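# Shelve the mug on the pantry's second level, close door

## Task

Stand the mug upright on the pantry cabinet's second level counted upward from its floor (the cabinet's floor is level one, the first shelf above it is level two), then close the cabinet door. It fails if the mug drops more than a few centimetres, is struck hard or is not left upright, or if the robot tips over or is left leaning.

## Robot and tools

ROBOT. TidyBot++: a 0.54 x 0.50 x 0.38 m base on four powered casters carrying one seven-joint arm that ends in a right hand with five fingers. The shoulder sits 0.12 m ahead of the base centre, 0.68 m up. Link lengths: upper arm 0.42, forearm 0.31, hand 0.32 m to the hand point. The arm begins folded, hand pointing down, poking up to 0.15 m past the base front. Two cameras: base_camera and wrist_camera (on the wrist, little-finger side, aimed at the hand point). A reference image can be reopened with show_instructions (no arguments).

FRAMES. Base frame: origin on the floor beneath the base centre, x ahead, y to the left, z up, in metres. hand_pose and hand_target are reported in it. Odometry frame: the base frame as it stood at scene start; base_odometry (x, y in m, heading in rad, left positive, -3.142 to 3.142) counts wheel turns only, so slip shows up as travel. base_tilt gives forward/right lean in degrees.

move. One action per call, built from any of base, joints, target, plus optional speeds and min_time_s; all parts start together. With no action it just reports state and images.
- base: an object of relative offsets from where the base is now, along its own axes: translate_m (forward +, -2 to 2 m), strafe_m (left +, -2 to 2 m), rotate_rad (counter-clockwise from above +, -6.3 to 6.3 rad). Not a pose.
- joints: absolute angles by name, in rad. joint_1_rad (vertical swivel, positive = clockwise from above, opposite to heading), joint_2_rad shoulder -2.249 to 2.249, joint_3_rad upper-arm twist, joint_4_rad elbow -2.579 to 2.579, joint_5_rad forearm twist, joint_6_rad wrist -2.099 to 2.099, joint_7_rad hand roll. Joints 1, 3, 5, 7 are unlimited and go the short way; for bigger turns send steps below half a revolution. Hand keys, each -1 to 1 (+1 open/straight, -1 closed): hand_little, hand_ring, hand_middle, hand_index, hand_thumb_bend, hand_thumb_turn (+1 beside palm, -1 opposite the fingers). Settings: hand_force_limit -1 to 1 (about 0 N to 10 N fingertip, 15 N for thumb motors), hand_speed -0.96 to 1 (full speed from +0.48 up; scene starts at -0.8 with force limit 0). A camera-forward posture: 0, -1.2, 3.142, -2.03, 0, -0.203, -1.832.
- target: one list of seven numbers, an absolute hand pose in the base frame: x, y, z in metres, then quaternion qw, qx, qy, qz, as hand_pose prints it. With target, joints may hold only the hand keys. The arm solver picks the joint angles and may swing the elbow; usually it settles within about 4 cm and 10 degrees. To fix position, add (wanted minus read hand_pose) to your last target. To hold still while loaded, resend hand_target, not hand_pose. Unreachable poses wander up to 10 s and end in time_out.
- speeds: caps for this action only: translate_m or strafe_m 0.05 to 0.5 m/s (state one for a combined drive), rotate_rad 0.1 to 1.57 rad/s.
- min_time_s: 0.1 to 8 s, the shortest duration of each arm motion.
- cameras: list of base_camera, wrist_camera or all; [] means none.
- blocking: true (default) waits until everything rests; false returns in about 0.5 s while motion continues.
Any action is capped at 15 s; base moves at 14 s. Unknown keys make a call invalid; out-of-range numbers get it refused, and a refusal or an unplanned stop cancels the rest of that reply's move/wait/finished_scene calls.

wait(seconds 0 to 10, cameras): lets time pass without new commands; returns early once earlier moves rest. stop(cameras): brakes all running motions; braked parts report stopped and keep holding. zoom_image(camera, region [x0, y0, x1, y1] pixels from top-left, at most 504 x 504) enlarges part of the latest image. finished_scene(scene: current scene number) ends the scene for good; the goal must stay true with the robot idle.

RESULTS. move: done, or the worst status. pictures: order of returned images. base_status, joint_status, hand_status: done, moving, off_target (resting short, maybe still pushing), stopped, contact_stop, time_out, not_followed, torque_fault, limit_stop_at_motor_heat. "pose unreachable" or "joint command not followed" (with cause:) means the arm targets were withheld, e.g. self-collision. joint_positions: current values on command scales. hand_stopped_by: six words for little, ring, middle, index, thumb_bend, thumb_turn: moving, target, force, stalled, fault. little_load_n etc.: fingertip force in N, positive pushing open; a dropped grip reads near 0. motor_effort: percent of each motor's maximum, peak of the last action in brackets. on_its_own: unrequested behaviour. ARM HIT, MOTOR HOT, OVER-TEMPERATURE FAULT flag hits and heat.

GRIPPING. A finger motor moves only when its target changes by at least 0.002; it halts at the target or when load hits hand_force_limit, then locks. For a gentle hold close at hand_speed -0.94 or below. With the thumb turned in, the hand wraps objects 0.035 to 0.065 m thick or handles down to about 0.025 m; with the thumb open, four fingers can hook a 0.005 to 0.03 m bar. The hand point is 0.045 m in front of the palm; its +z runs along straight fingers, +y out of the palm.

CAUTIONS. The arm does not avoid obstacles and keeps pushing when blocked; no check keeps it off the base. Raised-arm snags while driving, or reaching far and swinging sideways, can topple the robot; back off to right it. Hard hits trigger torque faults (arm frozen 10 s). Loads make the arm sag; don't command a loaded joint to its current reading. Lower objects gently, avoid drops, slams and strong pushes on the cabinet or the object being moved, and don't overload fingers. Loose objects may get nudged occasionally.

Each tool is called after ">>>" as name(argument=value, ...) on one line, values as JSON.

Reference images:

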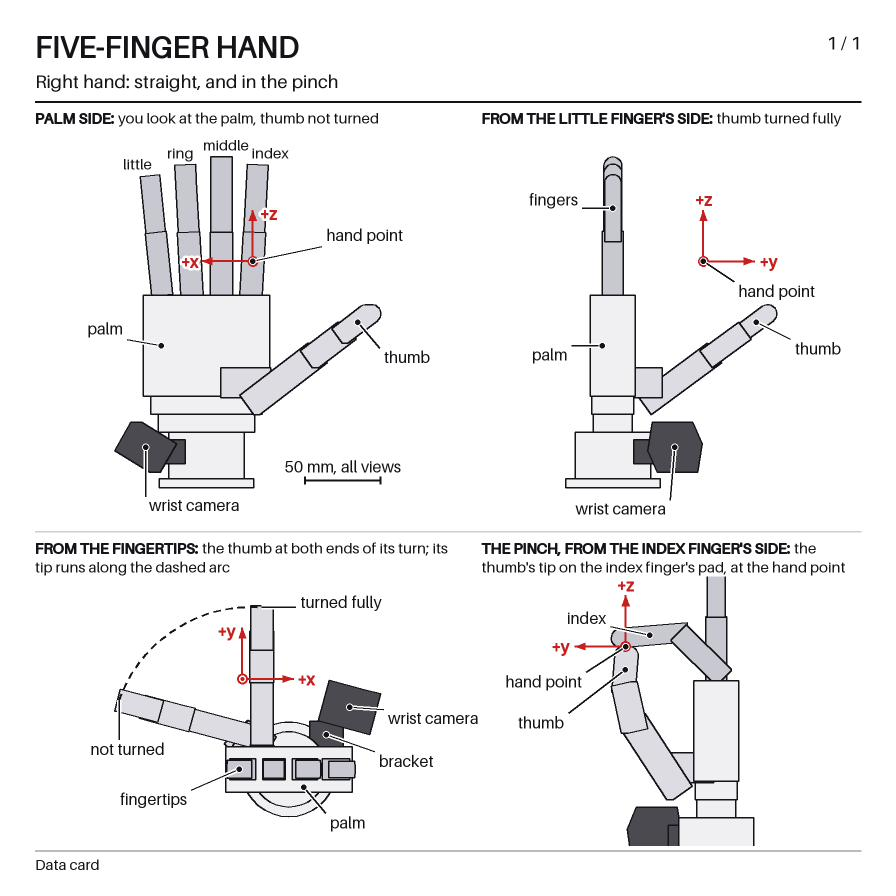

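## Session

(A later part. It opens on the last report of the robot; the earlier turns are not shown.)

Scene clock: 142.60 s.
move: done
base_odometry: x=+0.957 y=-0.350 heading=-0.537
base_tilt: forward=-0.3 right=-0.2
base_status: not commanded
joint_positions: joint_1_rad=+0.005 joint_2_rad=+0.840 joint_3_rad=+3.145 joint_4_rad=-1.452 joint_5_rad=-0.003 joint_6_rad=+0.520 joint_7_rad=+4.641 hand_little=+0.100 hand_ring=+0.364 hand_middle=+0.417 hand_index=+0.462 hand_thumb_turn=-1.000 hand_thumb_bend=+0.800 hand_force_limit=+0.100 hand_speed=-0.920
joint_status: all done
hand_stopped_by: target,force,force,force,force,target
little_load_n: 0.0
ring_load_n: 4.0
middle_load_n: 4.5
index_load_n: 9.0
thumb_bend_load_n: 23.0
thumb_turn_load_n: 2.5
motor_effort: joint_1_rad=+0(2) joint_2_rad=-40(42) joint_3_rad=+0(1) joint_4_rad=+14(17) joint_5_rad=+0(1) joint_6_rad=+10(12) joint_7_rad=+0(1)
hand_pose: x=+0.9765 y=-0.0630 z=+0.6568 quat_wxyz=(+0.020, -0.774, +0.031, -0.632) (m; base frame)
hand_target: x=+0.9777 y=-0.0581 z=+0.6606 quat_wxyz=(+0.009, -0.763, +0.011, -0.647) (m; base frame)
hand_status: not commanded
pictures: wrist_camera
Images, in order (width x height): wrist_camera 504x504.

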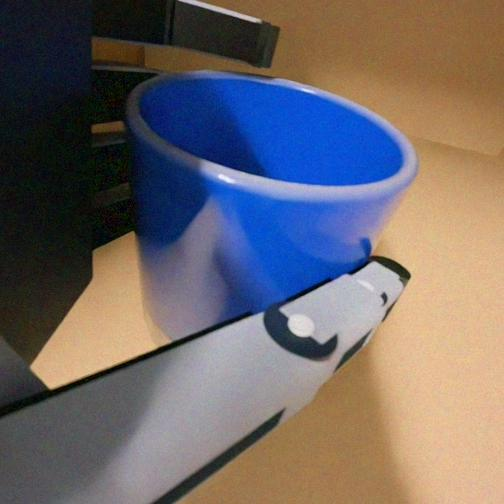

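>>> move(joints={"joint_2_rad":0.87,"joint_4_rad":-1.478,"joint_6_rad":0.611}, min_time_s=1, cameras=[])

>>> move(joints={"joint_2_rad":0.89,"joint_4_rad":-1.486,"joint_6_rad":0.637}, min_time_s=1, cameras=["wrist_camera"])

Scene clock: 144.03 s.
move: done
base_odometry: x=+0.957 y=-0.350 heading=-0.537
base_tilt: forward=-0.3 right=-0.2
base_status: not commanded
joint_positions: joint_1_rad=+0.005 joint_2_rad=+0.859 joint_3_rad=+3.145 joint_4_rad=-1.460 joint_5_rad=-0.003 joint_6_rad=+0.546 joint_7_rad=+4.641 hand_little=+0.100 hand_ring=+0.364 hand_middle=+0.417 hand_index=+0.462 hand_thumb_turn=-1.000 hand_thumb_bend=+0.800 hand_force_limit=+0.100 hand_speed=-0.920
joint_status: all done
hand_stopped_by: target,force,force,force,force,target
little_load_n: 0.0
ring_load_n: 4.5
middle_load_n: 4.5
index_load_n: 8.5
thumb_bend_load_n: 23.0
thumb_turn_load_n: 2.5
motor_effort: joint_1_rad=+0(2) joint_2_rad=-40(42) joint_3_rad=+0(1) joint_4_rad=+15(16) joint_5_rad=+0(1) joint_6_rad=+10(12) joint_7_rad=+1(1)
hand_pose: x=+0.9760 y=-0.0630 z=+0.6438 quat_wxyz=(+0.019, -0.774, +0.031, -0.632) (m; base frame)
hand_target: x=+0.9769 y=-0.0581 z=+0.6473 quat_wxyz=(+0.009, -0.763, +0.011, -0.646) (m; base frame)
hand_status: not commanded
pictures: none
No camera images: "cameras" was empty.

Scene clock: 145.33 s.
move: done
base_odometry: x=+0.957 y=-0.350 heading=-0.537
base_tilt: forward=-0.3 right=-0.2
base_status: not commanded
joint_positions: joint_1_rad=+0.005 joint_2_rad=+0.875 joint_3_rad=+3.145 joint_4_rad=-1.466 joint_5_rad=-0.003 joint_6_rad=+0.573 joint_7_rad=+4.641 hand_little=+0.100 hand_ring=+0.364 hand_middle=+0.417 hand_index=+0.462 hand_thumb_turn=-1.000 hand_thumb_bend=+0.800 hand_force_limit=+0.100 hand_speed=-0.920
joint_status: all done
hand_stopped_by: target,force,force,force,force,target
little_load_n: 0.0
ring_load_n: 4.0
middle_load_n: 4.5
index_load_n: 9.0
thumb_bend_load_n: 23.0
thumb_turn_load_n: 2.5
motor_effort: joint_1_rad=+1(2) joint_2_rad=-41(41) joint_3_rad=+0(1) joint_4_rad=+14(16) joint_5_rad=+0(1) joint_6_rad=+10(12) joint_7_rad=+0(1)
hand_pose: x=+0.9761 y=-0.0630 z=+0.6354 quat_wxyz=(+0.020, -0.772, +0.031, -0.634) (m; base frame)
hand_target: x=+0.9759 y=-0.0581 z=+0.6340 quat_wxyz=(+0.009, -0.764, +0.011, -0.645) (m; base frame)
hand_status: not commanded
pictures: wrist_camera
Images, in order (width x height): wrist_camera 504x504.

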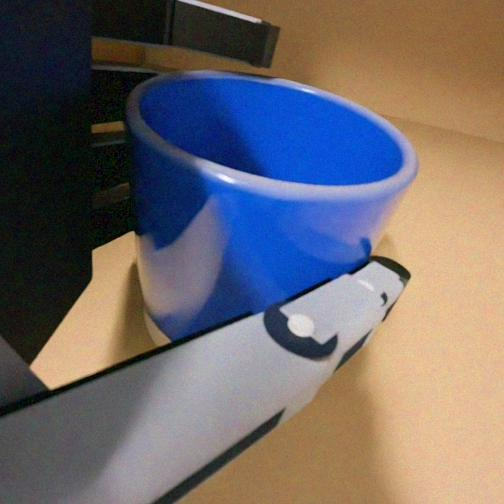

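>>> move(joints={"joint_2_rad":0.91,"joint_4_rad":-1.494,"joint_6_rad":0.663}, min_time_s=1, cameras=["wrist_camera"])

Scene clock: 146.73 s.
move: done
base_odometry: x=+0.957 y=-0.350 heading=-0.537
base_tilt: forward=-0.3 right=-0.2
base_status: not commanded
joint_positions: joint_1_rad=+0.005 joint_2_rad=+0.885 joint_3_rad=+3.145 joint_4_rad=-1.469 joint_5_rad=-0.003 joint_6_rad=+0.606 joint_7_rad=+4.641 hand_little=+0.100 hand_ring=+0.364 hand_middle=+0.417 hand_index=+0.462 hand_thumb_turn=-1.000 hand_thumb_bend=+0.800 hand_force_limit=+0.100 hand_speed=-0.920
joint_status: all done
hand_stopped_by: target,force,force,force,force,target
little_load_n: 0.0
ring_load_n: 4.5
middle_load_n: 4.5
index_load_n: 8.0
thumb_bend_load_n: 23.0
thumb_turn_load_n: 1.5
motor_effort: joint_1_rad=+1(2) joint_2_rad=-39(41) joint_3_rad=+0(1) joint_4_rad=+13(14) joint_5_rad=+0(1) joint_6_rad=+9(11) joint_7_rad=+0(1)
hand_pose: x=+0.9778 y=-0.0630 z=+0.6356 quat_wxyz=(+0.020, -0.766, +0.031, -0.642) (m; base frame)
hand_target: x=+0.9745 y=-0.0581 z=+0.6207 quat_wxyz=(+0.009, -0.765, +0.011, -0.644) (m; base frame)
hand_status: not commanded
pictures: wrist_camera
Images, in order (width x height): wrist_camera 504x504.

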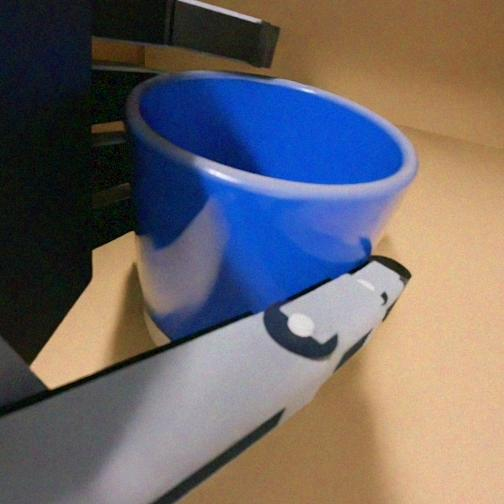

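>>> move(joints={"joint_2_rad":0.895,"joint_4_rad":-1.488,"joint_6_rad":0.62}, min_time_s=1)

>>> move(joints={"hand_speed":-0.92,"hand_thumb_bend":0.9,"hand_index":0.55,"hand_middle":0.5,"hand_ring":0.45}, cameras=["wrist_camera"])

Scene clock: 148.20 s.
move: done
base_odometry: x=+0.957 y=-0.350 heading=-0.537
base_tilt: forward=-0.3 right=-0.2
base_status: not commanded
joint_positions: joint_1_rad=+0.005 joint_2_rad=+0.885 joint_3_rad=+3.145 joint_4_rad=-1.469 joint_5_rad=-0.003 joint_6_rad=+0.606 joint_7_rad=+4.641 hand_little=+0.100 hand_ring=+0.364 hand_middle=+0.417 hand_index=+0.462 hand_thumb_turn=-1.000 hand_thumb_bend=+0.800 hand_force_limit=+0.100 hand_speed=-0.920
joint_status: all done
hand_stopped_by: target,force,force,force,force,target
little_load_n: 0.0
ring_load_n: 4.5
middle_load_n: 5.0
index_load_n: 8.0
thumb_bend_load_n: 23.5
thumb_turn_load_n: 1.0
motor_effort: joint_1_rad=+2(2) joint_2_rad=-39(40) joint_3_rad=+0(1) joint_4_rad=+13(14) joint_5_rad=+0(0) joint_6_rad=+9(10) joint_7_rad=+0(1)
hand_pose: x=+0.9778 y=-0.0630 z=+0.6356 quat_wxyz=(+0.020, -0.766, +0.031, -0.642) (m; base frame)
hand_target: x=+0.9734 y=-0.0581 z=+0.6233 quat_wxyz=(+0.009, -0.772, +0.011, -0.636) (m; base frame)
hand_status: not commanded
pictures: none

Scene clock: 149.57 s.
move: done
base_odometry: x=+0.957 y=-0.350 heading=-0.537
base_tilt: forward=-0.3 right=-0.2
base_status: not commanded
joint_positions: joint_1_rad=+0.005 joint_2_rad=+0.885 joint_3_rad=+3.145 joint_4_rad=-1.469 joint_5_rad=-0.003 joint_6_rad=+0.606 joint_7_rad=+4.641 hand_little=+0.100 hand_ring=+0.450 hand_middle=+0.500 hand_index=+0.550 hand_thumb_turn=-1.000 hand_thumb_bend=+0.900 hand_force_limit=+0.100 hand_speed=-0.920
joint_status: all done
hand_stopped_by: target,target,target,target,target,target
little_load_n: 0.0
ring_load_n: 0.0
middle_load_n: 0.0
index_load_n: 0.0
thumb_bend_load_n: 0.0
thumb_turn_load_n: 0.5
motor_effort: joint_1_rad=+1(2) joint_2_rad=-36(39) joint_3_rad=+0(1) joint_4_rad=+13(14) joint_5_rad=+0(0) joint_6_rad=+7(10) joint_7_rad=-1(1)
hand_pose: x=+0.9778 y=-0.0630 z=+0.6356 quat_wxyz=(+0.020, -0.766, +0.030, -0.642) (m; base frame)
hand_target: x=+0.9734 y=-0.0581 z=+0.6233 quat_wxyz=(+0.009, -0.772, +0.011, -0.636) (m; base frame)
hand_status: not commanded
pictures: wrist_camera
Images, in order (width x height): wrist_camera 504x504.

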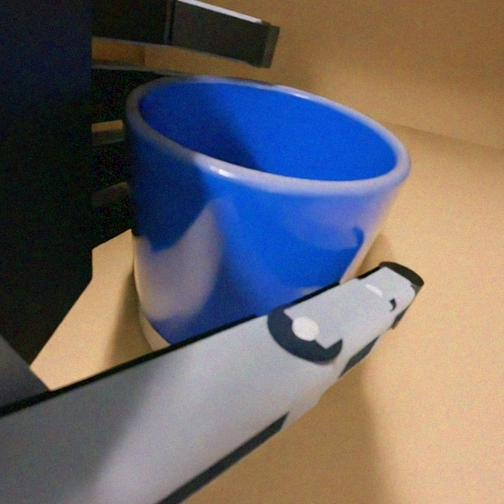

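>>> move(joints={"hand_speed":-0.6,"hand_thumb_bend":1,"hand_index":1,"hand_middle":1,"hand_ring":1,"hand_little":1})

>>> move(base={"translate_m":-0.1,"strafe_m":0.005}, speeds={"translate_m":0.1}, cameras=["wrist_camera"])

Scene clock: 151.03 s.
move: done
base_odometry: x=+0.957 y=-0.350 heading=-0.537
base_tilt: forward=-0.3 right=-0.2
base_status: not commanded
joint_positions: joint_1_rad=+0.005 joint_2_rad=+0.885 joint_3_rad=+3.145 joint_4_rad=-1.469 joint_5_rad=-0.003 joint_6_rad=+0.606 joint_7_rad=+4.641 hand_little=+1.000 hand_ring=+1.000 hand_middle=+1.000 hand_index=+1.000 hand_thumb_turn=-1.000 hand_thumb_bend=+1.000 hand_force_limit=+0.100 hand_speed=-0.600
joint_status: all done
hand_stopped_by: target,target,target,target,target,target
little_load_n: 0.0
ring_load_n: 0.0
middle_load_n: 0.0
index_load_n: 0.0
thumb_bend_load_n: 0.0
thumb_turn_load_n: 0.0
motor_effort: joint_1_rad=+1(2) joint_2_rad=-37(37) joint_3_rad=+0(1) joint_4_rad=+12(13) joint_5_rad=+0(0) joint_6_rad=+8(8) joint_7_rad=+0(1)
hand_pose: x=+0.9778 y=-0.0630 z=+0.6356 quat_wxyz=(+0.020, -0.766, +0.030, -0.642) (m; base frame)
hand_target: x=+0.9734 y=-0.0581 z=+0.6233 quat_wxyz=(+0.009, -0.772, +0.011, -0.636) (m; base frame)
hand_status: not commanded
pictures: none

Scene clock: 152.60 s.
move: done
base_odometry: x=+0.874 y=-0.295 heading=-0.537
base_tilt: forward=-0.3 right=-0.2
base_status: done
joint_positions: joint_1_rad=+0.004 joint_2_rad=+0.885 joint_3_rad=+3.145 joint_4_rad=-1.469 joint_5_rad=-0.003 joint_6_rad=+0.606 joint_7_rad=+4.641 hand_little=+1.000 hand_ring=+1.000 hand_middle=+1.000 hand_index=+1.000 hand_thumb_turn=-1.000 hand_thumb_bend=+1.000 hand_force_limit=+0.100 hand_speed=-0.600
joint_status: not commanded
hand_stopped_by: target,target,target,target,target,target
little_load_n: 0.0
ring_load_n: 0.0
middle_load_n: 0.0
index_load_n: 0.0
thumb_bend_load_n: 0.0
thumb_turn_load_n: 0.0
motor_effort: joint_1_rad=+1(6) joint_2_rad=-37(38) joint_3_rad=+0(2) joint_4_rad=+12(13) joint_5_rad=+0(1) joint_6_rad=+7(9) joint_7_rad=+0(1)
hand_pose: x=+0.9778 y=-0.0630 z=+0.6356 quat_wxyz=(+0.020, -0.766, +0.030, -0.642) (m; base frame)
hand_target: x=+0.9734 y=-0.0581 z=+0.6233 quat_wxyz=(+0.009, -0.772, +0.011, -0.636) (m; base frame)
hand_status: not commanded
pictures: wrist_camera
Images, in order (width x height): wrist_camera 504x504.

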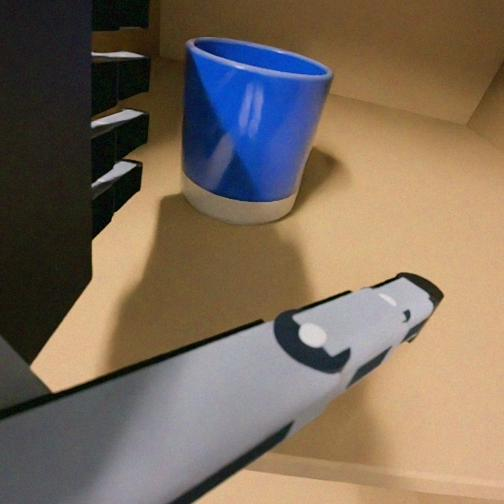

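>>> move(base={"translate_m":-0.4}, speeds={"translate_m":0.3}, cameras=["wrist_camera"])

>>> move(base={"translate_m":-0.2}, joints={"joint_1_rad":0,"joint_2_rad":-1.0,"joint_3_rad":3.142,"joint_4_rad":-2.2,"joint_5_rad":0,"joint_6_rad":-0.3,"joint_7_rad":-1.832,"hand_speed":0,"hand_force_limit":0,"hand_thumb_turn":1}, cameras=["all"])

Scene clock: 155.63 s.
move: done
base_odometry: x=+0.530 y=-0.090 heading=-0.537
base_tilt: forward=-0.3 right=-0.2
base_status: done
joint_positions: joint_1_rad=+0.004 joint_2_rad=+0.885 joint_3_rad=+3.145 joint_4_rad=-1.469 joint_5_rad=-0.003 joint_6_rad=+0.606 joint_7_rad=+4.641 hand_little=+1.000 hand_ring=+1.000 hand_middle=+1.000 hand_index=+1.000 hand_thumb_turn=-1.000 hand_thumb_bend=+1.000 hand_force_limit=+0.100 hand_speed=-0.600
joint_status: not commanded
hand_stopped_by: target,target,target,target,target,target
little_load_n: 0.0
ring_load_n: 0.0
middle_load_n: 0.0
index_load_n: 0.0
thumb_bend_load_n: 0.0
thumb_turn_load_n: 0.5
motor_effort: joint_1_rad=+0(3) joint_2_rad=-37(38) joint_3_rad=+0(1) joint_4_rad=+12(13) joint_5_rad=+0(0) joint_6_rad=+8(9) joint_7_rad=+0(1)
hand_pose: x=+0.9778 y=-0.0630 z=+0.6356 quat_wxyz=(+0.020, -0.766, +0.030, -0.642) (m; base frame)
hand_target: x=+0.9734 y=-0.0581 z=+0.6233 quat_wxyz=(+0.009, -0.772, +0.011, -0.636) (m; base frame)
hand_status: not commanded
pictures: wrist_camera
Images, in order (width x height): wrist_camera 504x504.

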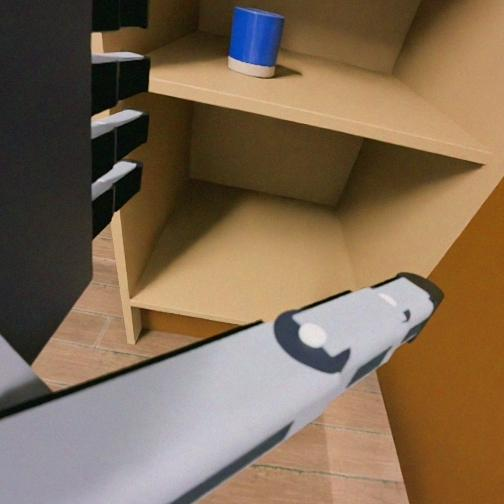

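Scene clock: 158.67 s.
move: done
base_odometry: x=+0.358 y=+0.013 heading=-0.537
base_tilt: forward=-0.3 right=-0.2
base_status: done
joint_positions: joint_1_rad=+0.004 joint_2_rad=-0.986 joint_3_rad=+3.145 joint_4_rad=-2.165 joint_5_rad=-0.003 joint_6_rad=-0.236 joint_7_rad=+4.495 hand_little=+1.000 hand_ring=+1.000 hand_middle=+1.000 hand_index=+1.000 hand_thumb_turn=+1.000 hand_thumb_bend=+1.000 hand_force_limit=+0.000 hand_speed=+0.000
joint_status: all done
hand_stopped_by: target,target,target,target,target,target
little_load_n: -0.5
ring_load_n: 0.5
middle_load_n: 0.0
index_load_n: 0.0
thumb_bend_load_n: 0.0
thumb_turn_load_n: 0.0
motor_effort: joint_1_rad=+1(5) joint_2_rad=+9(39) joint_3_rad=+1(2) joint_4_rad=+14(16) joint_5_rad=+0(1) joint_6_rad=+8(10) joint_7_rad=-1(2)
hand_pose: x=+0.3832 y=-0.0533 z=+1.0415 quat_wxyz=(+0.082, -0.645, +0.074, -0.756) (m; base frame)
hand_target: x=+0.3824 y=-0.0490 z=+1.0006 quat_wxyz=(+0.095, -0.676, +0.089, -0.725) (m; base frame)
hand_status: not commanded
pictures: base_camera, wrist_camera
Images, in order (width x height): base_camera 644x364, wrist_camera 504x504.

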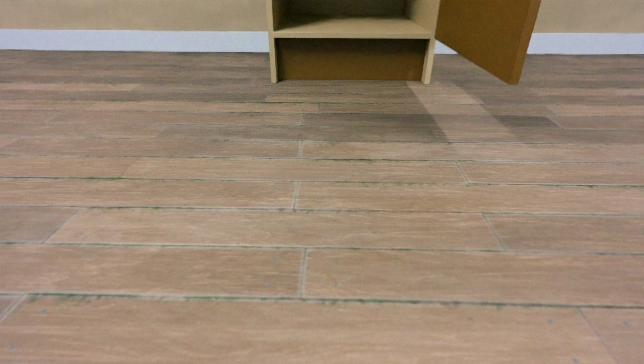

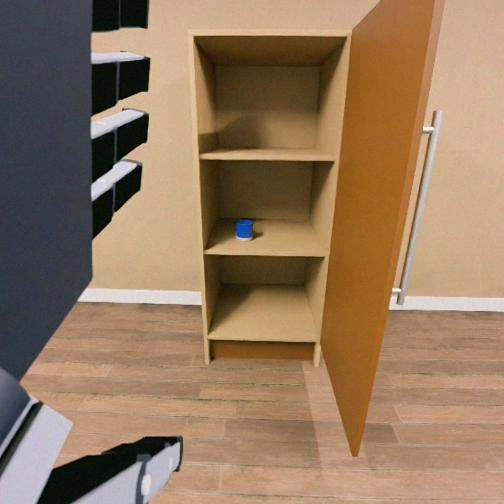

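>>> move(base={"translate_m":0.447,"strafe_m":-1.26})

>>> move(base={"rotate_rad":1.706}, joints={"hand_little":-1,"hand_ring":-1,"hand_middle":-1,"hand_index":-1}, cameras=["all"])

>>> move(base={"translate_m":-0.266,"strafe_m":-0.678}, cameras=["all"])

Scene clock: 164.03 s.
move: done
base_odometry: x=+0.098 y=-1.299 heading=-0.537
base_tilt: forward=-0.3 right=-0.2
base_status: done
joint_positions: joint_1_rad=+0.004 joint_2_rad=-0.987 joint_3_rad=+3.145 joint_4_rad=-2.166 joint_5_rad=-0.003 joint_6_rad=-0.239 joint_7_rad=+4.494 hand_little=+1.000 hand_ring=+1.000 hand_middle=+1.000 hand_index=+1.000 hand_thumb_turn=+1.000 hand_thumb_bend=+1.000 hand_force_limit=+0.000 hand_speed=+0.000
joint_status: not commanded
hand_stopped_by: target,target,target,target,target,target
little_load_n: 0.0
ring_load_n: 0.0
middle_load_n: 0.0
index_load_n: 0.0
thumb_bend_load_n: 0.0
thumb_turn_load_n: 0.0
motor_effort: joint_1_rad=+1(2) joint_2_rad=+8(9) joint_3_rad=+1(2) joint_4_rad=+14(16) joint_5_rad=+0(0) joint_6_rad=+7(9) joint_7_rad=+0(1)
hand_pose: x=+0.3832 y=-0.0532 z=+1.0399 quat_wxyz=(+0.082, -0.647, +0.075, -0.754) (m; base frame)
hand_target: x=+0.3824 y=-0.0490 z=+1.0006 quat_wxyz=(+0.095, -0.676, +0.089, -0.725) (m; base frame)
hand_status: not commanded
pictures: none

Scene clock: 166.40 s.
move: done
base_odometry: x=+0.098 y=-1.299 heading=+1.168
base_tilt: forward=-0.3 right=-0.2
base_status: done
joint_positions: joint_1_rad=+0.004 joint_2_rad=-0.987 joint_3_rad=+3.145 joint_4_rad=-2.166 joint_5_rad=-0.003 joint_6_rad=-0.240 joint_7_rad=+4.494 hand_little=-1.000 hand_ring=-1.000 hand_middle=-1.000 hand_index=-1.000 hand_thumb_turn=+1.000 hand_thumb_bend=+1.000 hand_force_limit=+0.000 hand_speed=+0.000
joint_status: all done
hand_stopped_by: target,target,target,target,target,target
little_load_n: 0.0
ring_load_n: 0.0
middle_load_n: 0.0
index_load_n: 0.0
thumb_bend_load_n: 0.0
thumb_turn_load_n: 0.0
motor_effort: joint_1_rad=+2(2) joint_2_rad=+8(10) joint_3_rad=+1(2) joint_4_rad=+14(16) joint_5_rad=+0(0) joint_6_rad=+8(9) joint_7_rad=+0(1)
hand_pose: x=+0.3831 y=-0.0532 z=+1.0395 quat_wxyz=(+0.082, -0.647, +0.075, -0.754) (m; base frame)
hand_target: x=+0.3824 y=-0.0490 z=+1.0006 quat_wxyz=(+0.095, -0.676, +0.089, -0.725) (m; base frame)
hand_status: not commanded
pictures: base_camera, wrist_camera
Images, in order (width x height): base_camera 644x364, wrist_camera 504x504.

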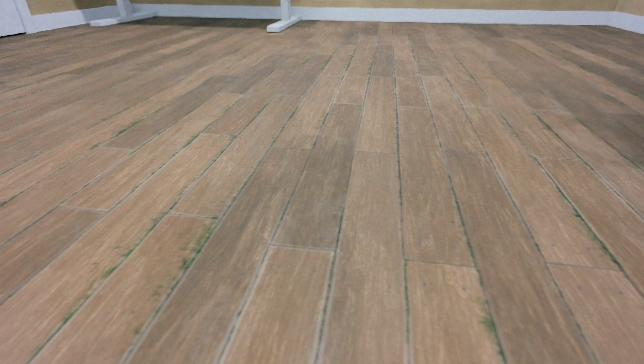

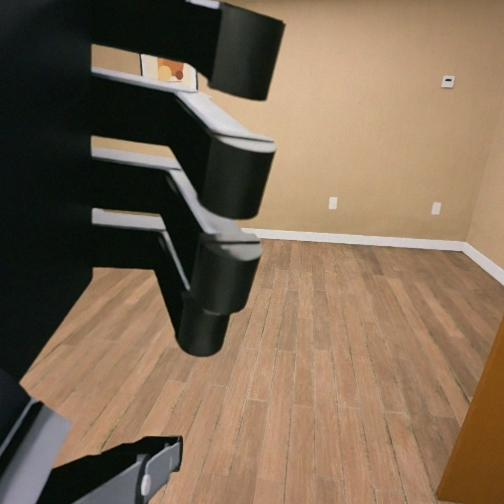

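Scene clock: 168.90 s.
move: done
base_odometry: x=+0.617 y=-1.810 heading=+1.168
base_tilt: forward=-0.3 right=-0.2
base_status: done
joint_positions: joint_1_rad=+0.004 joint_2_rad=-0.988 joint_3_rad=+3.145 joint_4_rad=-2.167 joint_5_rad=-0.003 joint_6_rad=-0.240 joint_7_rad=+4.494 hand_little=-1.000 hand_ring=-1.000 hand_middle=-1.000 hand_index=-1.000 hand_thumb_turn=+1.000 hand_thumb_bend=+1.000 hand_force_limit=+0.000 hand_speed=+0.000
joint_status: not commanded
hand_stopped_by: target,target,target,target,target,target
little_load_n: 0.0
ring_load_n: 0.0
middle_load_n: 0.0
index_load_n: 0.0
thumb_bend_load_n: 0.0
thumb_turn_load_n: 0.0
motor_effort: joint_1_rad=+1(3) joint_2_rad=+8(10) joint_3_rad=+1(4) joint_4_rad=+14(16) joint_5_rad=+0(1) joint_6_rad=+7(9) joint_7_rad=+0(1)
hand_pose: x=+0.3829 y=-0.0532 z=+1.0392 quat_wxyz=(+0.083, -0.647, +0.075, -0.754) (m; base frame)
hand_target: x=+0.3824 y=-0.0490 z=+1.0006 quat_wxyz=(+0.095, -0.676, +0.089, -0.725) (m; base frame)
hand_status: not commanded
pictures: base_camera, wrist_camera
Images, in order (width x height): base_camera 644x364, wrist_camera 504x504.

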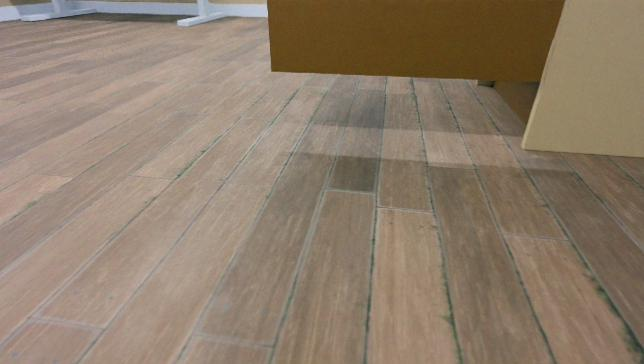

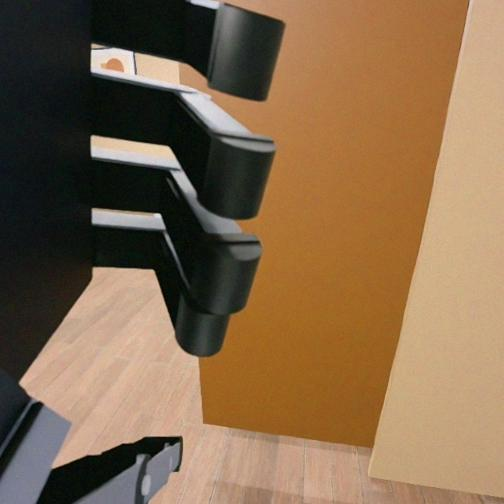

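>>> move(joints={"joint_2_rad":0.45,"joint_4_rad":-1.9,"joint_6_rad":0.78,"joint_7_rad":-1.571}, cameras=["all"])

Scene clock: 172.07 s.
move: done
base_odometry: x=+0.617 y=-1.810 heading=+1.168
base_tilt: forward=-0.3 right=-0.2
base_status: not commanded
joint_positions: joint_1_rad=+0.004 joint_2_rad=+0.429 joint_3_rad=+3.145 joint_4_rad=-1.919 joint_5_rad=-0.003 joint_6_rad=+0.732 joint_7_rad=+4.668 hand_little=-1.000 hand_ring=-1.000 hand_middle=-1.000 hand_index=-1.000 hand_thumb_turn=+1.000 hand_thumb_bend=+1.000 hand_force_limit=+0.000 hand_speed=+0.000
joint_status: all done
hand_stopped_by: target,target,target,target,target,target
little_load_n: 0.0
ring_load_n: 0.0
middle_load_n: 0.0
index_load_n: 0.0
thumb_bend_load_n: 0.0
thumb_turn_load_n: 0.0
motor_effort: joint_1_rad=+0(2) joint_2_rad=-26(28) joint_3_rad=+0(1) joint_4_rad=+12(16) joint_5_rad=+0(0) joint_6_rad=+8(9) joint_7_rad=+0(2)
hand_pose: x=+0.8378 y=-0.0634 z=+0.7961 quat_wxyz=(+0.012, -0.722, +0.020, -0.691) (m; base frame)
hand_target: x=+0.8478 y=-0.0591 z=+0.8092 quat_wxyz=(+0.000, -0.707, +0.000, -0.707) (m; base frame)
hand_status: not commanded
pictures: base_camera, wrist_camera
Images, in order (width x height): base_camera 644x364, wrist_camera 504x504.

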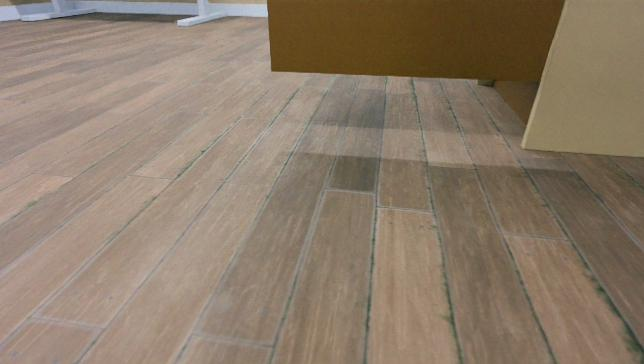

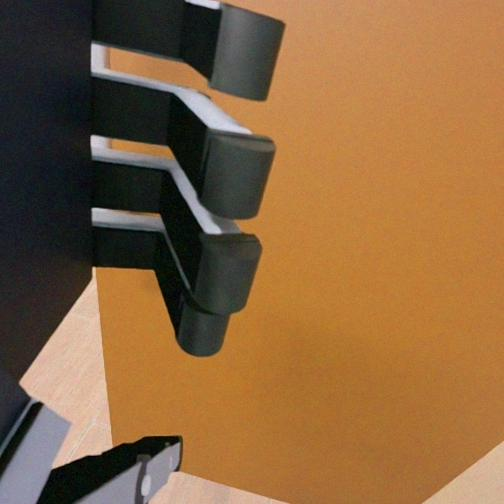

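>>> move(base={"translate_m":0.15}, speeds={"translate_m":0.15})

>>> move(base={"translate_m":0.237,"strafe_m":0.309,"rotate_rad":-0.4}, speeds={"translate_m":0.22,"rotate_rad":0.22}, cameras=["all"])

Scene clock: 174.17 s.
move: done
base_odometry: x=+0.676 y=-1.671 heading=+1.168
base_tilt: forward=-0.3 right=-0.2
base_status: done
joint_positions: joint_1_rad=+0.004 joint_2_rad=+0.432 joint_3_rad=+3.145 joint_4_rad=-1.914 joint_5_rad=-0.003 joint_6_rad=+0.735 joint_7_rad=+4.669 hand_little=-1.000 hand_ring=-1.000 hand_middle=-1.000 hand_index=-1.000 hand_thumb_turn=+1.000 hand_thumb_bend=+1.000 hand_force_limit=+0.000 hand_speed=+0.000
joint_status: not commanded
hand_stopped_by: target,target,target,target,target,target
little_load_n: 0.0
ring_load_n: 0.0
middle_load_n: 0.0
index_load_n: 0.0
thumb_bend_load_n: 0.0
thumb_turn_load_n: 0.0
motor_effort: joint_1_rad=+0(2) joint_2_rad=-26(29) joint_3_rad=+0(1) joint_4_rad=+12(13) joint_5_rad=+0(0) joint_6_rad=+8(8) joint_7_rad=-1(1)
hand_pose: x=+0.8395 y=-0.0635 z=+0.7976 quat_wxyz=(+0.012, -0.721, +0.020, -0.693) (m; base frame)
hand_target: x=+0.8478 y=-0.0591 z=+0.8092 quat_wxyz=(+0.000, -0.707, +0.000, -0.707) (m; base frame)
hand_status: not commanded
pictures: none

Scene clock: 176.70 s.
move: done
base_odometry: x=+0.485 y=-1.332 heading=+0.767
base_tilt: forward=-0.3 right=-0.2
base_status: done
joint_positions: joint_1_rad=+0.004 joint_2_rad=+0.435 joint_3_rad=+3.145 joint_4_rad=-1.905 joint_5_rad=-0.003 joint_6_rad=+0.738 joint_7_rad=+4.669 hand_little=-1.000 hand_ring=-1.000 hand_middle=-1.000 hand_index=-1.000 hand_thumb_turn=+1.000 hand_thumb_bend=+1.000 hand_force_limit=+0.000 hand_speed=+0.000
joint_status: not commanded
hand_stopped_by: target,target,target,target,target,target
little_load_n: 0.0
ring_load_n: 0.0
middle_load_n: 0.0
index_load_n: 0.0
thumb_bend_load_n: 0.0
thumb_turn_load_n: 0.0
motor_effort: joint_1_rad=+1(4) joint_2_rad=-26(32) joint_3_rad=+0(2) joint_4_rad=+12(18) joint_5_rad=+0(1) joint_6_rad=+7(10) joint_7_rad=-1(1)
hand_pose: x=+0.8425 y=-0.0628 z=+0.8012 quat_wxyz=(+0.012, -0.718, +0.019, -0.696) (m; base frame)
hand_target: x=+0.8478 y=-0.0591 z=+0.8092 quat_wxyz=(+0.000, -0.707, +0.000, -0.707) (m; base frame)
hand_status: not commanded
pictures: base_camera, wrist_camera
Images, in order (width x height): base_camera 644x364, wrist_camera 504x504.

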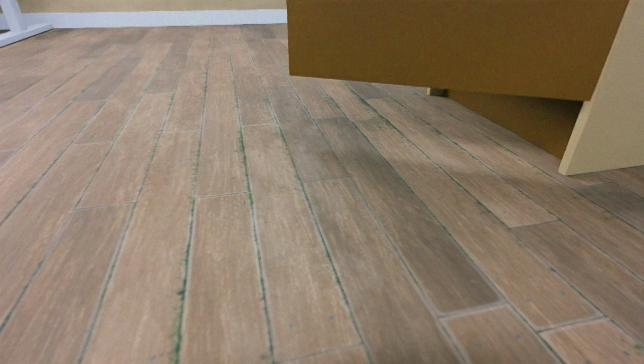

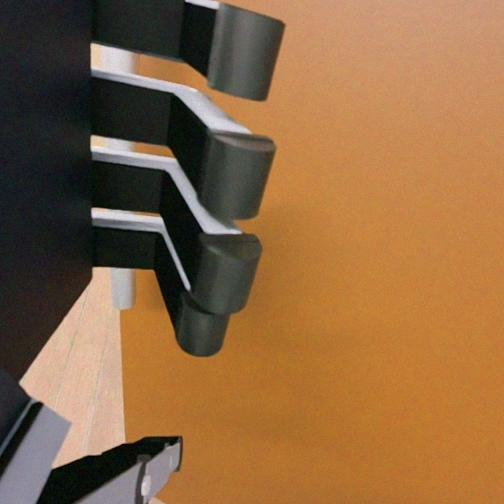

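>>> move(base={"translate_m":0.237,"strafe_m":0.309,"rotate_rad":-0.4}, speeds={"translate_m":0.22,"rotate_rad":0.22}, cameras=["all"])

>>> move(base={"translate_m":0.237,"strafe_m":0.309,"rotate_rad":-0.4}, speeds={"translate_m":0.22,"rotate_rad":0.22}, cameras=["all"])

Scene clock: 179.40 s.
move: done
base_odometry: x=+0.441 y=-0.945 heading=+0.365
base_tilt: forward=-0.3 right=-0.2
base_status: done
joint_positions: joint_1_rad=+0.009 joint_2_rad=+0.435 joint_3_rad=+3.151 joint_4_rad=-1.905 joint_5_rad=-0.003 joint_6_rad=+0.738 joint_7_rad=+4.673 hand_little=-1.000 hand_ring=-1.000 hand_middle=-1.000 hand_index=-1.000 hand_thumb_turn=+1.000 hand_thumb_bend=+1.000 hand_force_limit=+0.000 hand_speed=+0.000
joint_status: not commanded
hand_stopped_by: target,target,target,target,target,target
little_load_n: 0.0
ring_load_n: 0.0
middle_load_n: 0.0
index_load_n: 0.0
thumb_bend_load_n: 0.0
thumb_turn_load_n: 0.0
motor_effort: joint_1_rad=-2(7) joint_2_rad=-27(27) joint_3_rad=-2(6) joint_4_rad=+12(13) joint_5_rad=+1(4) joint_6_rad=+7(9) joint_7_rad=-1(1)
hand_pose: x=+0.8419 y=-0.0704 z=+0.8017 quat_wxyz=(+0.006, -0.718, +0.021, -0.696) (m; base frame)
hand_target: x=+0.8478 y=-0.0591 z=+0.8092 quat_wxyz=(+0.000, -0.707, +0.000, -0.707) (m; base frame)
hand_status: not commanded
pictures: base_camera, wrist_camera
Images, in order (width x height): base_camera 644x364, wrist_camera 504x504.

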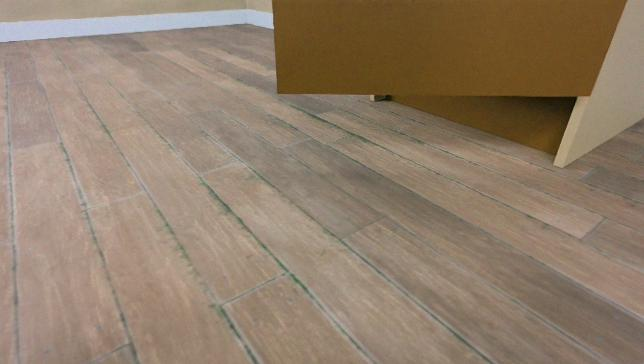

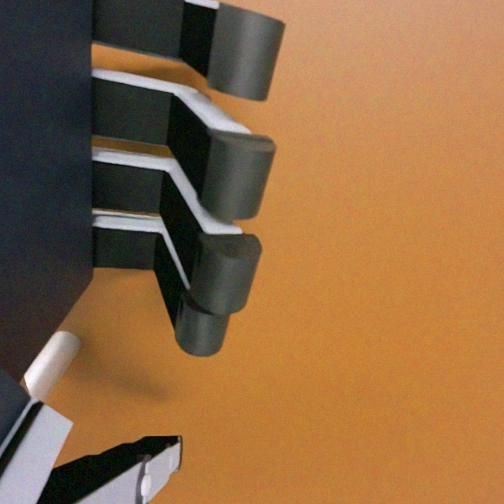

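Scene clock: 182.00 s.
move: done
base_odometry: x=+0.552 y=-0.572 heading=-0.036
base_tilt: forward=-0.3 right=-0.2
base_status: done
joint_positions: joint_1_rad=+0.006 joint_2_rad=+0.436 joint_3_rad=+3.149 joint_4_rad=-1.903 joint_5_rad=-0.003 joint_6_rad=+0.740 joint_7_rad=+4.673 hand_little=-1.000 hand_ring=-1.000 hand_middle=-1.000 hand_index=-1.000 hand_thumb_turn=+1.000 hand_thumb_bend=+1.000 hand_force_limit=+0.000 hand_speed=+0.000
joint_status: not commanded
hand_stopped_by: target,target,target,target,target,target
little_load_n: 0.0
ring_load_n: 0.0
middle_load_n: 0.0
index_load_n: 0.0
thumb_bend_load_n: 0.0
thumb_turn_load_n: 0.0
motor_effort: joint_1_rad=+2(4) joint_2_rad=-27(31) joint_3_rad=+0(2) joint_4_rad=+12(18) joint_5_rad=+0(1) joint_6_rad=+8(9) joint_7_rad=+0(1)
hand_pose: x=+0.8431 y=-0.0670 z=+0.8025 quat_wxyz=(+0.008, -0.717, +0.019, -0.697) (m; base frame)
hand_target: x=+0.8478 y=-0.0591 z=+0.8092 quat_wxyz=(+0.000, -0.707, +0.000, -0.707) (m; base frame)
hand_status: not commanded
pictures: base_camera, wrist_camera
Images, in order (width x height): base_camera 644x364, wrist_camera 504x504.

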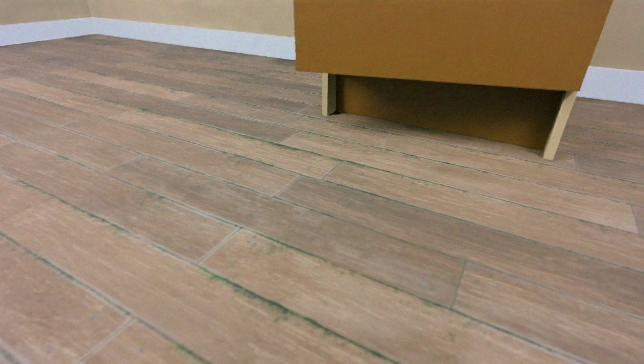

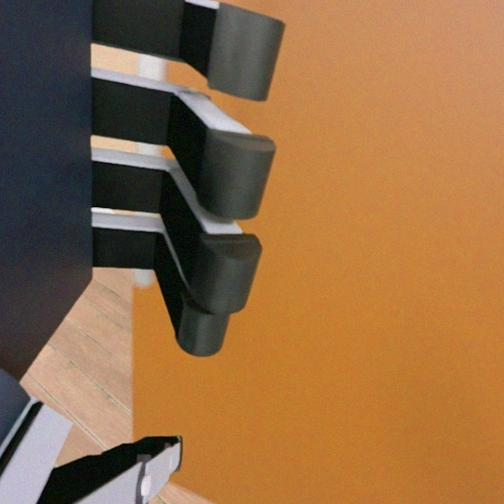

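>>> move(base={"translate_m":0.15,"strafe_m":0.24,"rotate_rad":-0.3}, speeds={"translate_m":0.12,"rotate_rad":0.12}, cameras=["all"])

Scene clock: 185.07 s.
move: done
base_odometry: x=+0.711 y=-0.337 heading=-0.335
base_tilt: forward=-0.3 right=-0.2
base_status: done
joint_positions: joint_1_rad=+0.005 joint_2_rad=+0.436 joint_3_rad=+3.149 joint_4_rad=-1.903 joint_5_rad=-0.003 joint_6_rad=+0.740 joint_7_rad=+4.673 hand_little=-1.000 hand_ring=-1.000 hand_middle=-1.000 hand_index=-1.000 hand_thumb_turn=+1.000 hand_thumb_bend=+1.000 hand_force_limit=+0.000 hand_speed=+0.000
joint_status: not commanded
hand_stopped_by: target,target,target,target,target,target
little_load_n: 0.0
ring_load_n: 0.0
middle_load_n: 0.0
index_load_n: 0.0
thumb_bend_load_n: 0.0
thumb_turn_load_n: 0.0
motor_effort: joint_1_rad=+1(3) joint_2_rad=-27(27) joint_3_rad=+0(2) joint_4_rad=+11(13) joint_5_rad=+0(1) joint_6_rad=+8(8) joint_7_rad=+0(1)
hand_pose: x=+0.8431 y=-0.0663 z=+0.8025 quat_wxyz=(+0.009, -0.717, +0.019, -0.697) (m; base frame)
hand_target: x=+0.8478 y=-0.0591 z=+0.8092 quat_wxyz=(+0.000, -0.707, +0.000, -0.707) (m; base frame)
hand_status: not commanded
pictures: base_camera, wrist_camera
Images, in order (width x height): base_camera 644x364, wrist_camera 504x504.

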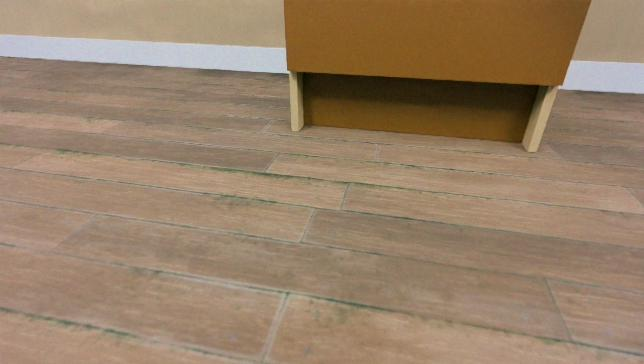

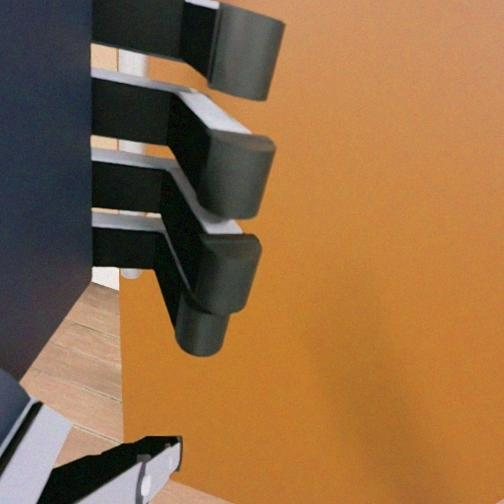

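>>> move(base={"translate_m":0.08,"strafe_m":0.165,"rotate_rad":-0.2}, speeds={"translate_m":0.1,"rotate_rad":0.1}, cameras=["all"])

>>> move(base={"translate_m":0.03}, speeds={"translate_m":0.06}, cameras=["all"])

Scene clock: 187.63 s.
move: done
base_odometry: x=+0.841 y=-0.207 heading=-0.534
base_tilt: forward=-0.3 right=-0.2
base_status: done
joint_positions: joint_1_rad=+0.005 joint_2_rad=+0.436 joint_3_rad=+3.149 joint_4_rad=-1.903 joint_5_rad=-0.003 joint_6_rad=+0.740 joint_7_rad=+4.673 hand_little=-1.000 hand_ring=-1.000 hand_middle=-1.000 hand_index=-1.000 hand_thumb_turn=+1.000 hand_thumb_bend=+1.000 hand_force_limit=+0.000 hand_speed=+0.000
joint_status: not commanded
hand_stopped_by: target,target,target,target,target,target
little_load_n: 0.0
ring_load_n: 0.0
middle_load_n: 0.0
index_load_n: 0.0
thumb_bend_load_n: 0.0
thumb_turn_load_n: 0.0
motor_effort: joint_1_rad=+0(4) joint_2_rad=-26(27) joint_3_rad=+0(2) joint_4_rad=+13(13) joint_5_rad=+0(1) joint_6_rad=+7(9) joint_7_rad=+0(1)
hand_pose: x=+0.8432 y=-0.0659 z=+0.8025 quat_wxyz=(+0.009, -0.717, +0.019, -0.697) (m; base frame)
hand_target: x=+0.8478 y=-0.0591 z=+0.8092 quat_wxyz=(+0.000, -0.707, +0.000, -0.707) (m; base frame)
hand_status: not commanded
pictures: base_camera, wrist_camera
Images, in order (width x height): base_camera 644x364, wrist_camera 504x504.

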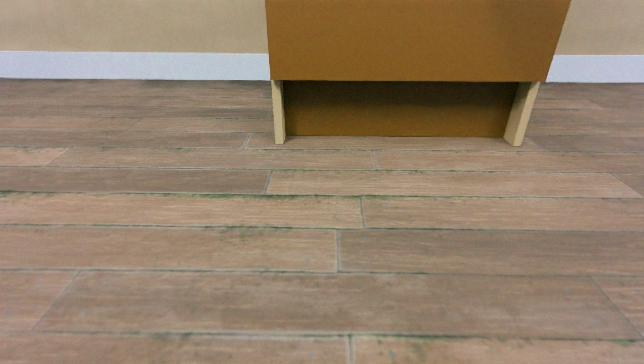

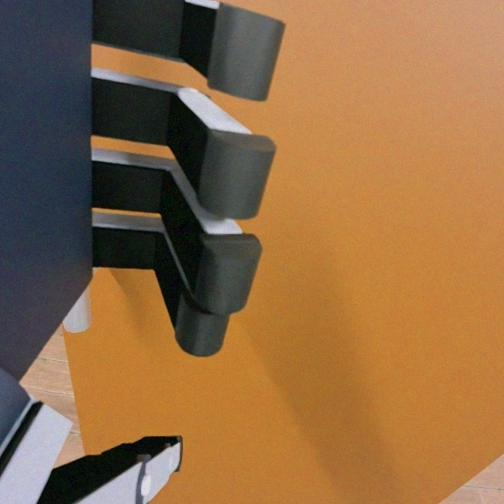

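Scene clock: 188.63 s.
move: done
base_odometry: x=+0.867 y=-0.223 heading=-0.534
base_tilt: forward=-0.3 right=-0.2
base_status: done
joint_positions: joint_1_rad=+0.005 joint_2_rad=+0.437 joint_3_rad=+3.149 joint_4_rad=-1.903 joint_5_rad=-0.003 joint_6_rad=+0.740 joint_7_rad=+4.673 hand_little=-1.000 hand_ring=-1.000 hand_middle=-1.000 hand_index=-1.000 hand_thumb_turn=+1.000 hand_thumb_bend=+1.000 hand_force_limit=+0.000 hand_speed=+0.000
joint_status: not commanded
hand_stopped_by: target,target,target,target,target,target
little_load_n: 0.0
ring_load_n: 0.0
middle_load_n: 0.0
index_load_n: 0.0
thumb_bend_load_n: 0.0
thumb_turn_load_n: 0.0
motor_effort: joint_1_rad=+2(2) joint_2_rad=-26(29) joint_3_rad=+1(1) joint_4_rad=+12(13) joint_5_rad=+0(0) joint_6_rad=+8(8) joint_7_rad=+0(1)
hand_pose: x=+0.8432 y=-0.0659 z=+0.8022 quat_wxyz=(+0.009, -0.717, +0.019, -0.697) (m; base frame)
hand_target: x=+0.8478 y=-0.0591 z=+0.8092 quat_wxyz=(+0.000, -0.707, +0.000, -0.707) (m; base frame)
hand_status: not commanded
pictures: base_camera, wrist_camera
Images, in order (width x height): base_camera 644x364, wrist_camera 504x504.

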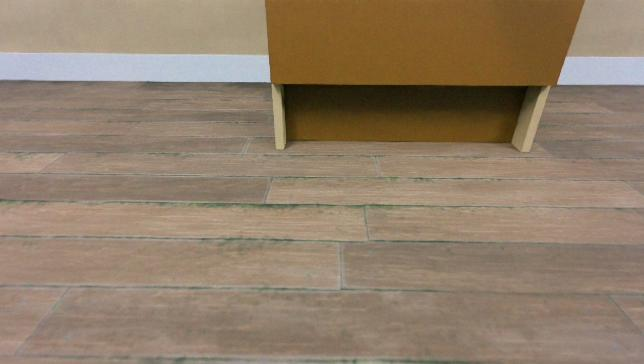

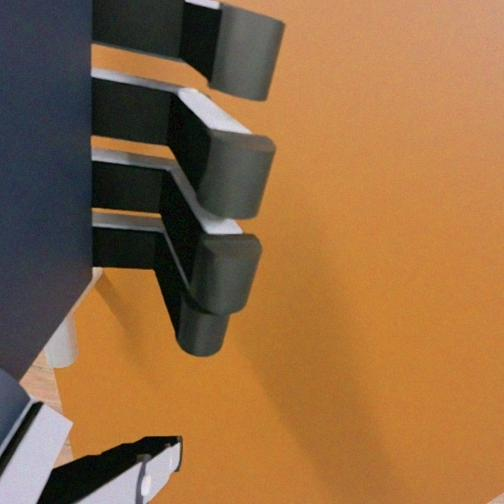

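>>> move(base={"translate_m":0.06}, speeds={"translate_m":0.06}, cameras=["all"])

Scene clock: 190.27 s.
move: done
base_odometry: x=+0.919 y=-0.253 heading=-0.533
base_tilt: forward=-0.3 right=-0.2
base_status: done
joint_positions: joint_1_rad=+0.005 joint_2_rad=+0.437 joint_3_rad=+3.149 joint_4_rad=-1.903 joint_5_rad=-0.003 joint_6_rad=+0.740 joint_7_rad=+4.673 hand_little=-1.000 hand_ring=-1.000 hand_middle=-1.000 hand_index=-1.000 hand_thumb_turn=+1.000 hand_thumb_bend=+1.000 hand_force_limit=+0.000 hand_speed=+0.000
joint_status: not commanded
hand_stopped_by: target,target,target,target,target,target
little_load_n: 0.0
ring_load_n: 0.0
middle_load_n: 0.0
index_load_n: 0.0
thumb_bend_load_n: 0.0
thumb_turn_load_n: 0.0
motor_effort: joint_1_rad=+2(3) joint_2_rad=-26(30) joint_3_rad=+0(1) joint_4_rad=+11(13) joint_5_rad=+0(0) joint_6_rad=+7(9) joint_7_rad=+0(1)
hand_pose: x=+0.8433 y=-0.0659 z=+0.8021 quat_wxyz=(+0.009, -0.717, +0.019, -0.697) (m; base frame)
hand_target: x=+0.8478 y=-0.0591 z=+0.8092 quat_wxyz=(+0.000, -0.707, +0.000, -0.707) (m; base frame)
hand_status: not commanded
pictures: base_camera, wrist_camera
Images, in order (width x height): base_camera 644x364, wrist_camera 504x504.

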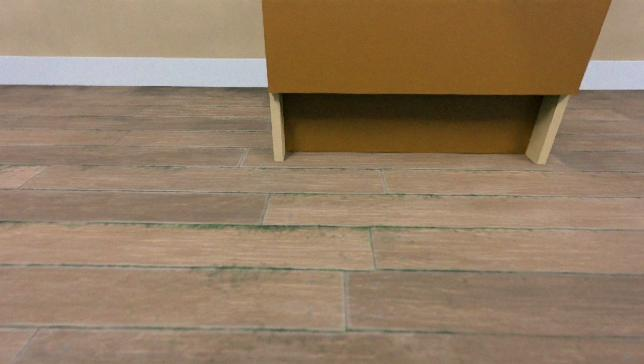

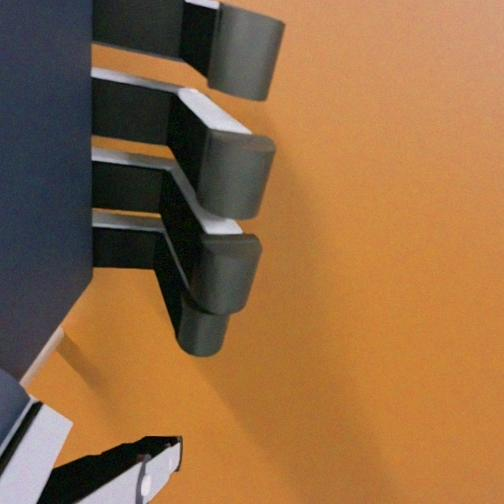

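>>> move(base={"translate_m":0.045}, speeds={"translate_m":0.06}, cameras=["all"])

Scene clock: 191.60 s.
move: done
base_odometry: x=+0.957 y=-0.275 heading=-0.533
base_tilt: forward=-0.3 right=-0.2
base_status: done
joint_positions: joint_1_rad=+0.005 joint_2_rad=+0.393 joint_3_rad=+3.149 joint_4_rad=-1.963 joint_5_rad=-0.003 joint_6_rad=+0.744 joint_7_rad=+4.673 hand_little=-1.001 hand_ring=-1.000 hand_middle=-1.000 hand_index=-1.000 hand_thumb_turn=+1.000 hand_thumb_bend=+1.000 hand_force_limit=+0.000 hand_speed=+0.000
joint_status: not commanded
hand_stopped_by: target,target,target,target,target,target
little_load_n: -15.5
ring_load_n: -1.5
middle_load_n: 0.0
index_load_n: 0.0
thumb_bend_load_n: 0.0
thumb_turn_load_n: 0.0
motor_effort: joint_1_rad=+3(4) joint_2_rad=-16(30) joint_3_rad=+2(3) joint_4_rad=+26(29) joint_5_rad=+0(1) joint_6_rad=+7(9) joint_7_rad=+0(1)
hand_pose: x=+0.8221 y=-0.0658 z=+0.8014 quat_wxyz=(+0.009, -0.722, +0.019, -0.692) (m; base frame)
hand_target: x=+0.8478 y=-0.0591 z=+0.8092 quat_wxyz=(+0.000, -0.707, +0.000, -0.707) (m; base frame)
hand_status: not commanded
pictures: base_camera, wrist_camera
Images, in order (width x height): base_camera 644x364, wrist_camera 504x504.

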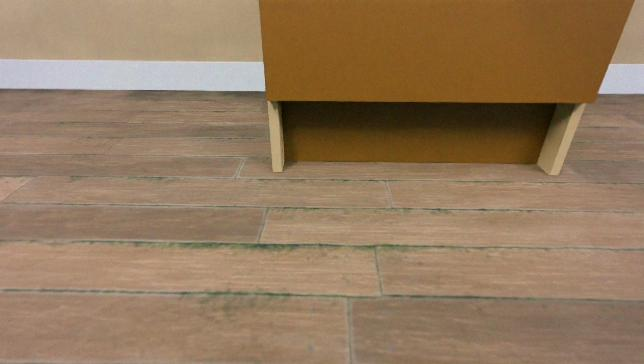

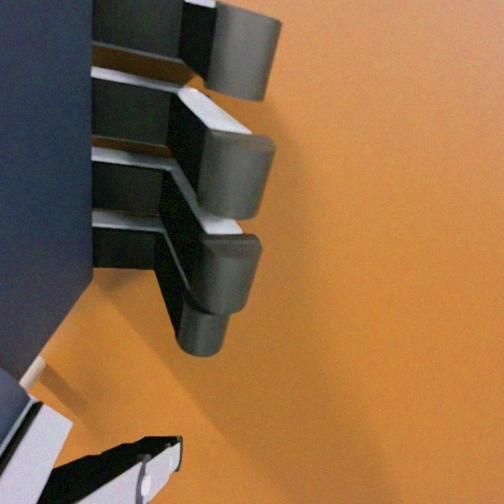

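>>> move(base={"translate_m":-0.3}, speeds={"translate_m":0.15}, cameras=["all"])

Scene clock: 194.33 s.
move: done
base_odometry: x=+0.698 y=-0.122 heading=-0.533
base_tilt: forward=-0.3 right=-0.2
base_status: done
joint_positions: joint_1_rad=+0.005 joint_2_rad=+0.439 joint_3_rad=+3.149 joint_4_rad=-1.901 joint_5_rad=-0.003 joint_6_rad=+0.745 joint_7_rad=+4.673 hand_little=-1.000 hand_ring=-1.000 hand_middle=-1.000 hand_index=-1.000 hand_thumb_turn=+1.000 hand_thumb_bend=+1.000 hand_force_limit=+0.000 hand_speed=+0.000
joint_status: not commanded
hand_stopped_by: target,target,target,target,target,target
little_load_n: 0.0
ring_load_n: 0.0
middle_load_n: 0.0
index_load_n: 0.0
thumb_bend_load_n: 0.0
thumb_turn_load_n: 0.0
motor_effort: joint_1_rad=+1(3) joint_2_rad=-27(29) joint_3_rad=+0(1) joint_4_rad=+12(24) joint_5_rad=+0(1) joint_6_rad=+8(10) joint_7_rad=+0(1)
hand_pose: x=+0.8441 y=-0.0659 z=+0.8029 quat_wxyz=(+0.009, -0.715, +0.019, -0.698) (m; base frame)
hand_target: x=+0.8478 y=-0.0591 z=+0.8092 quat_wxyz=(+0.000, -0.707, +0.000, -0.707) (m; base frame)
hand_status: not commanded
pictures: base_camera, wrist_camera
Images, in order (width x height): base_camera 644x364, wrist_camera 504x504.

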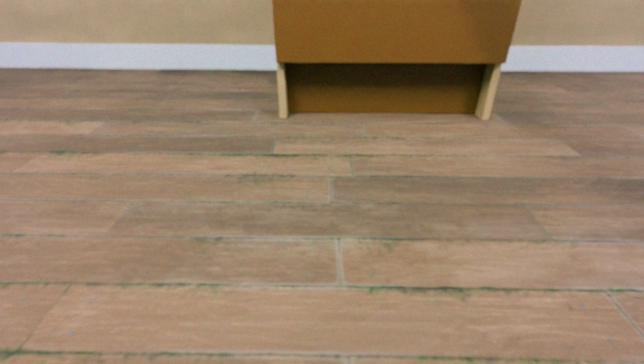

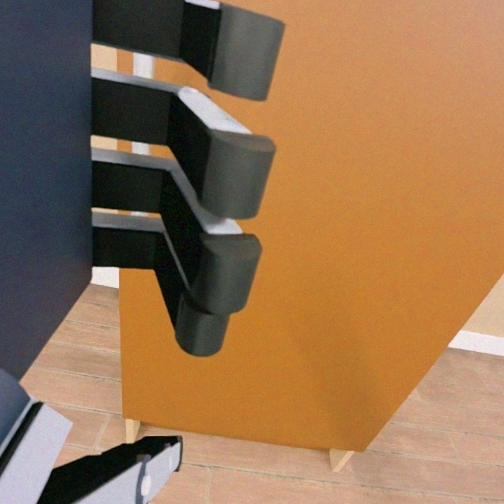

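>>> finished_scene(scene=1)

The scene is finished: the task was done.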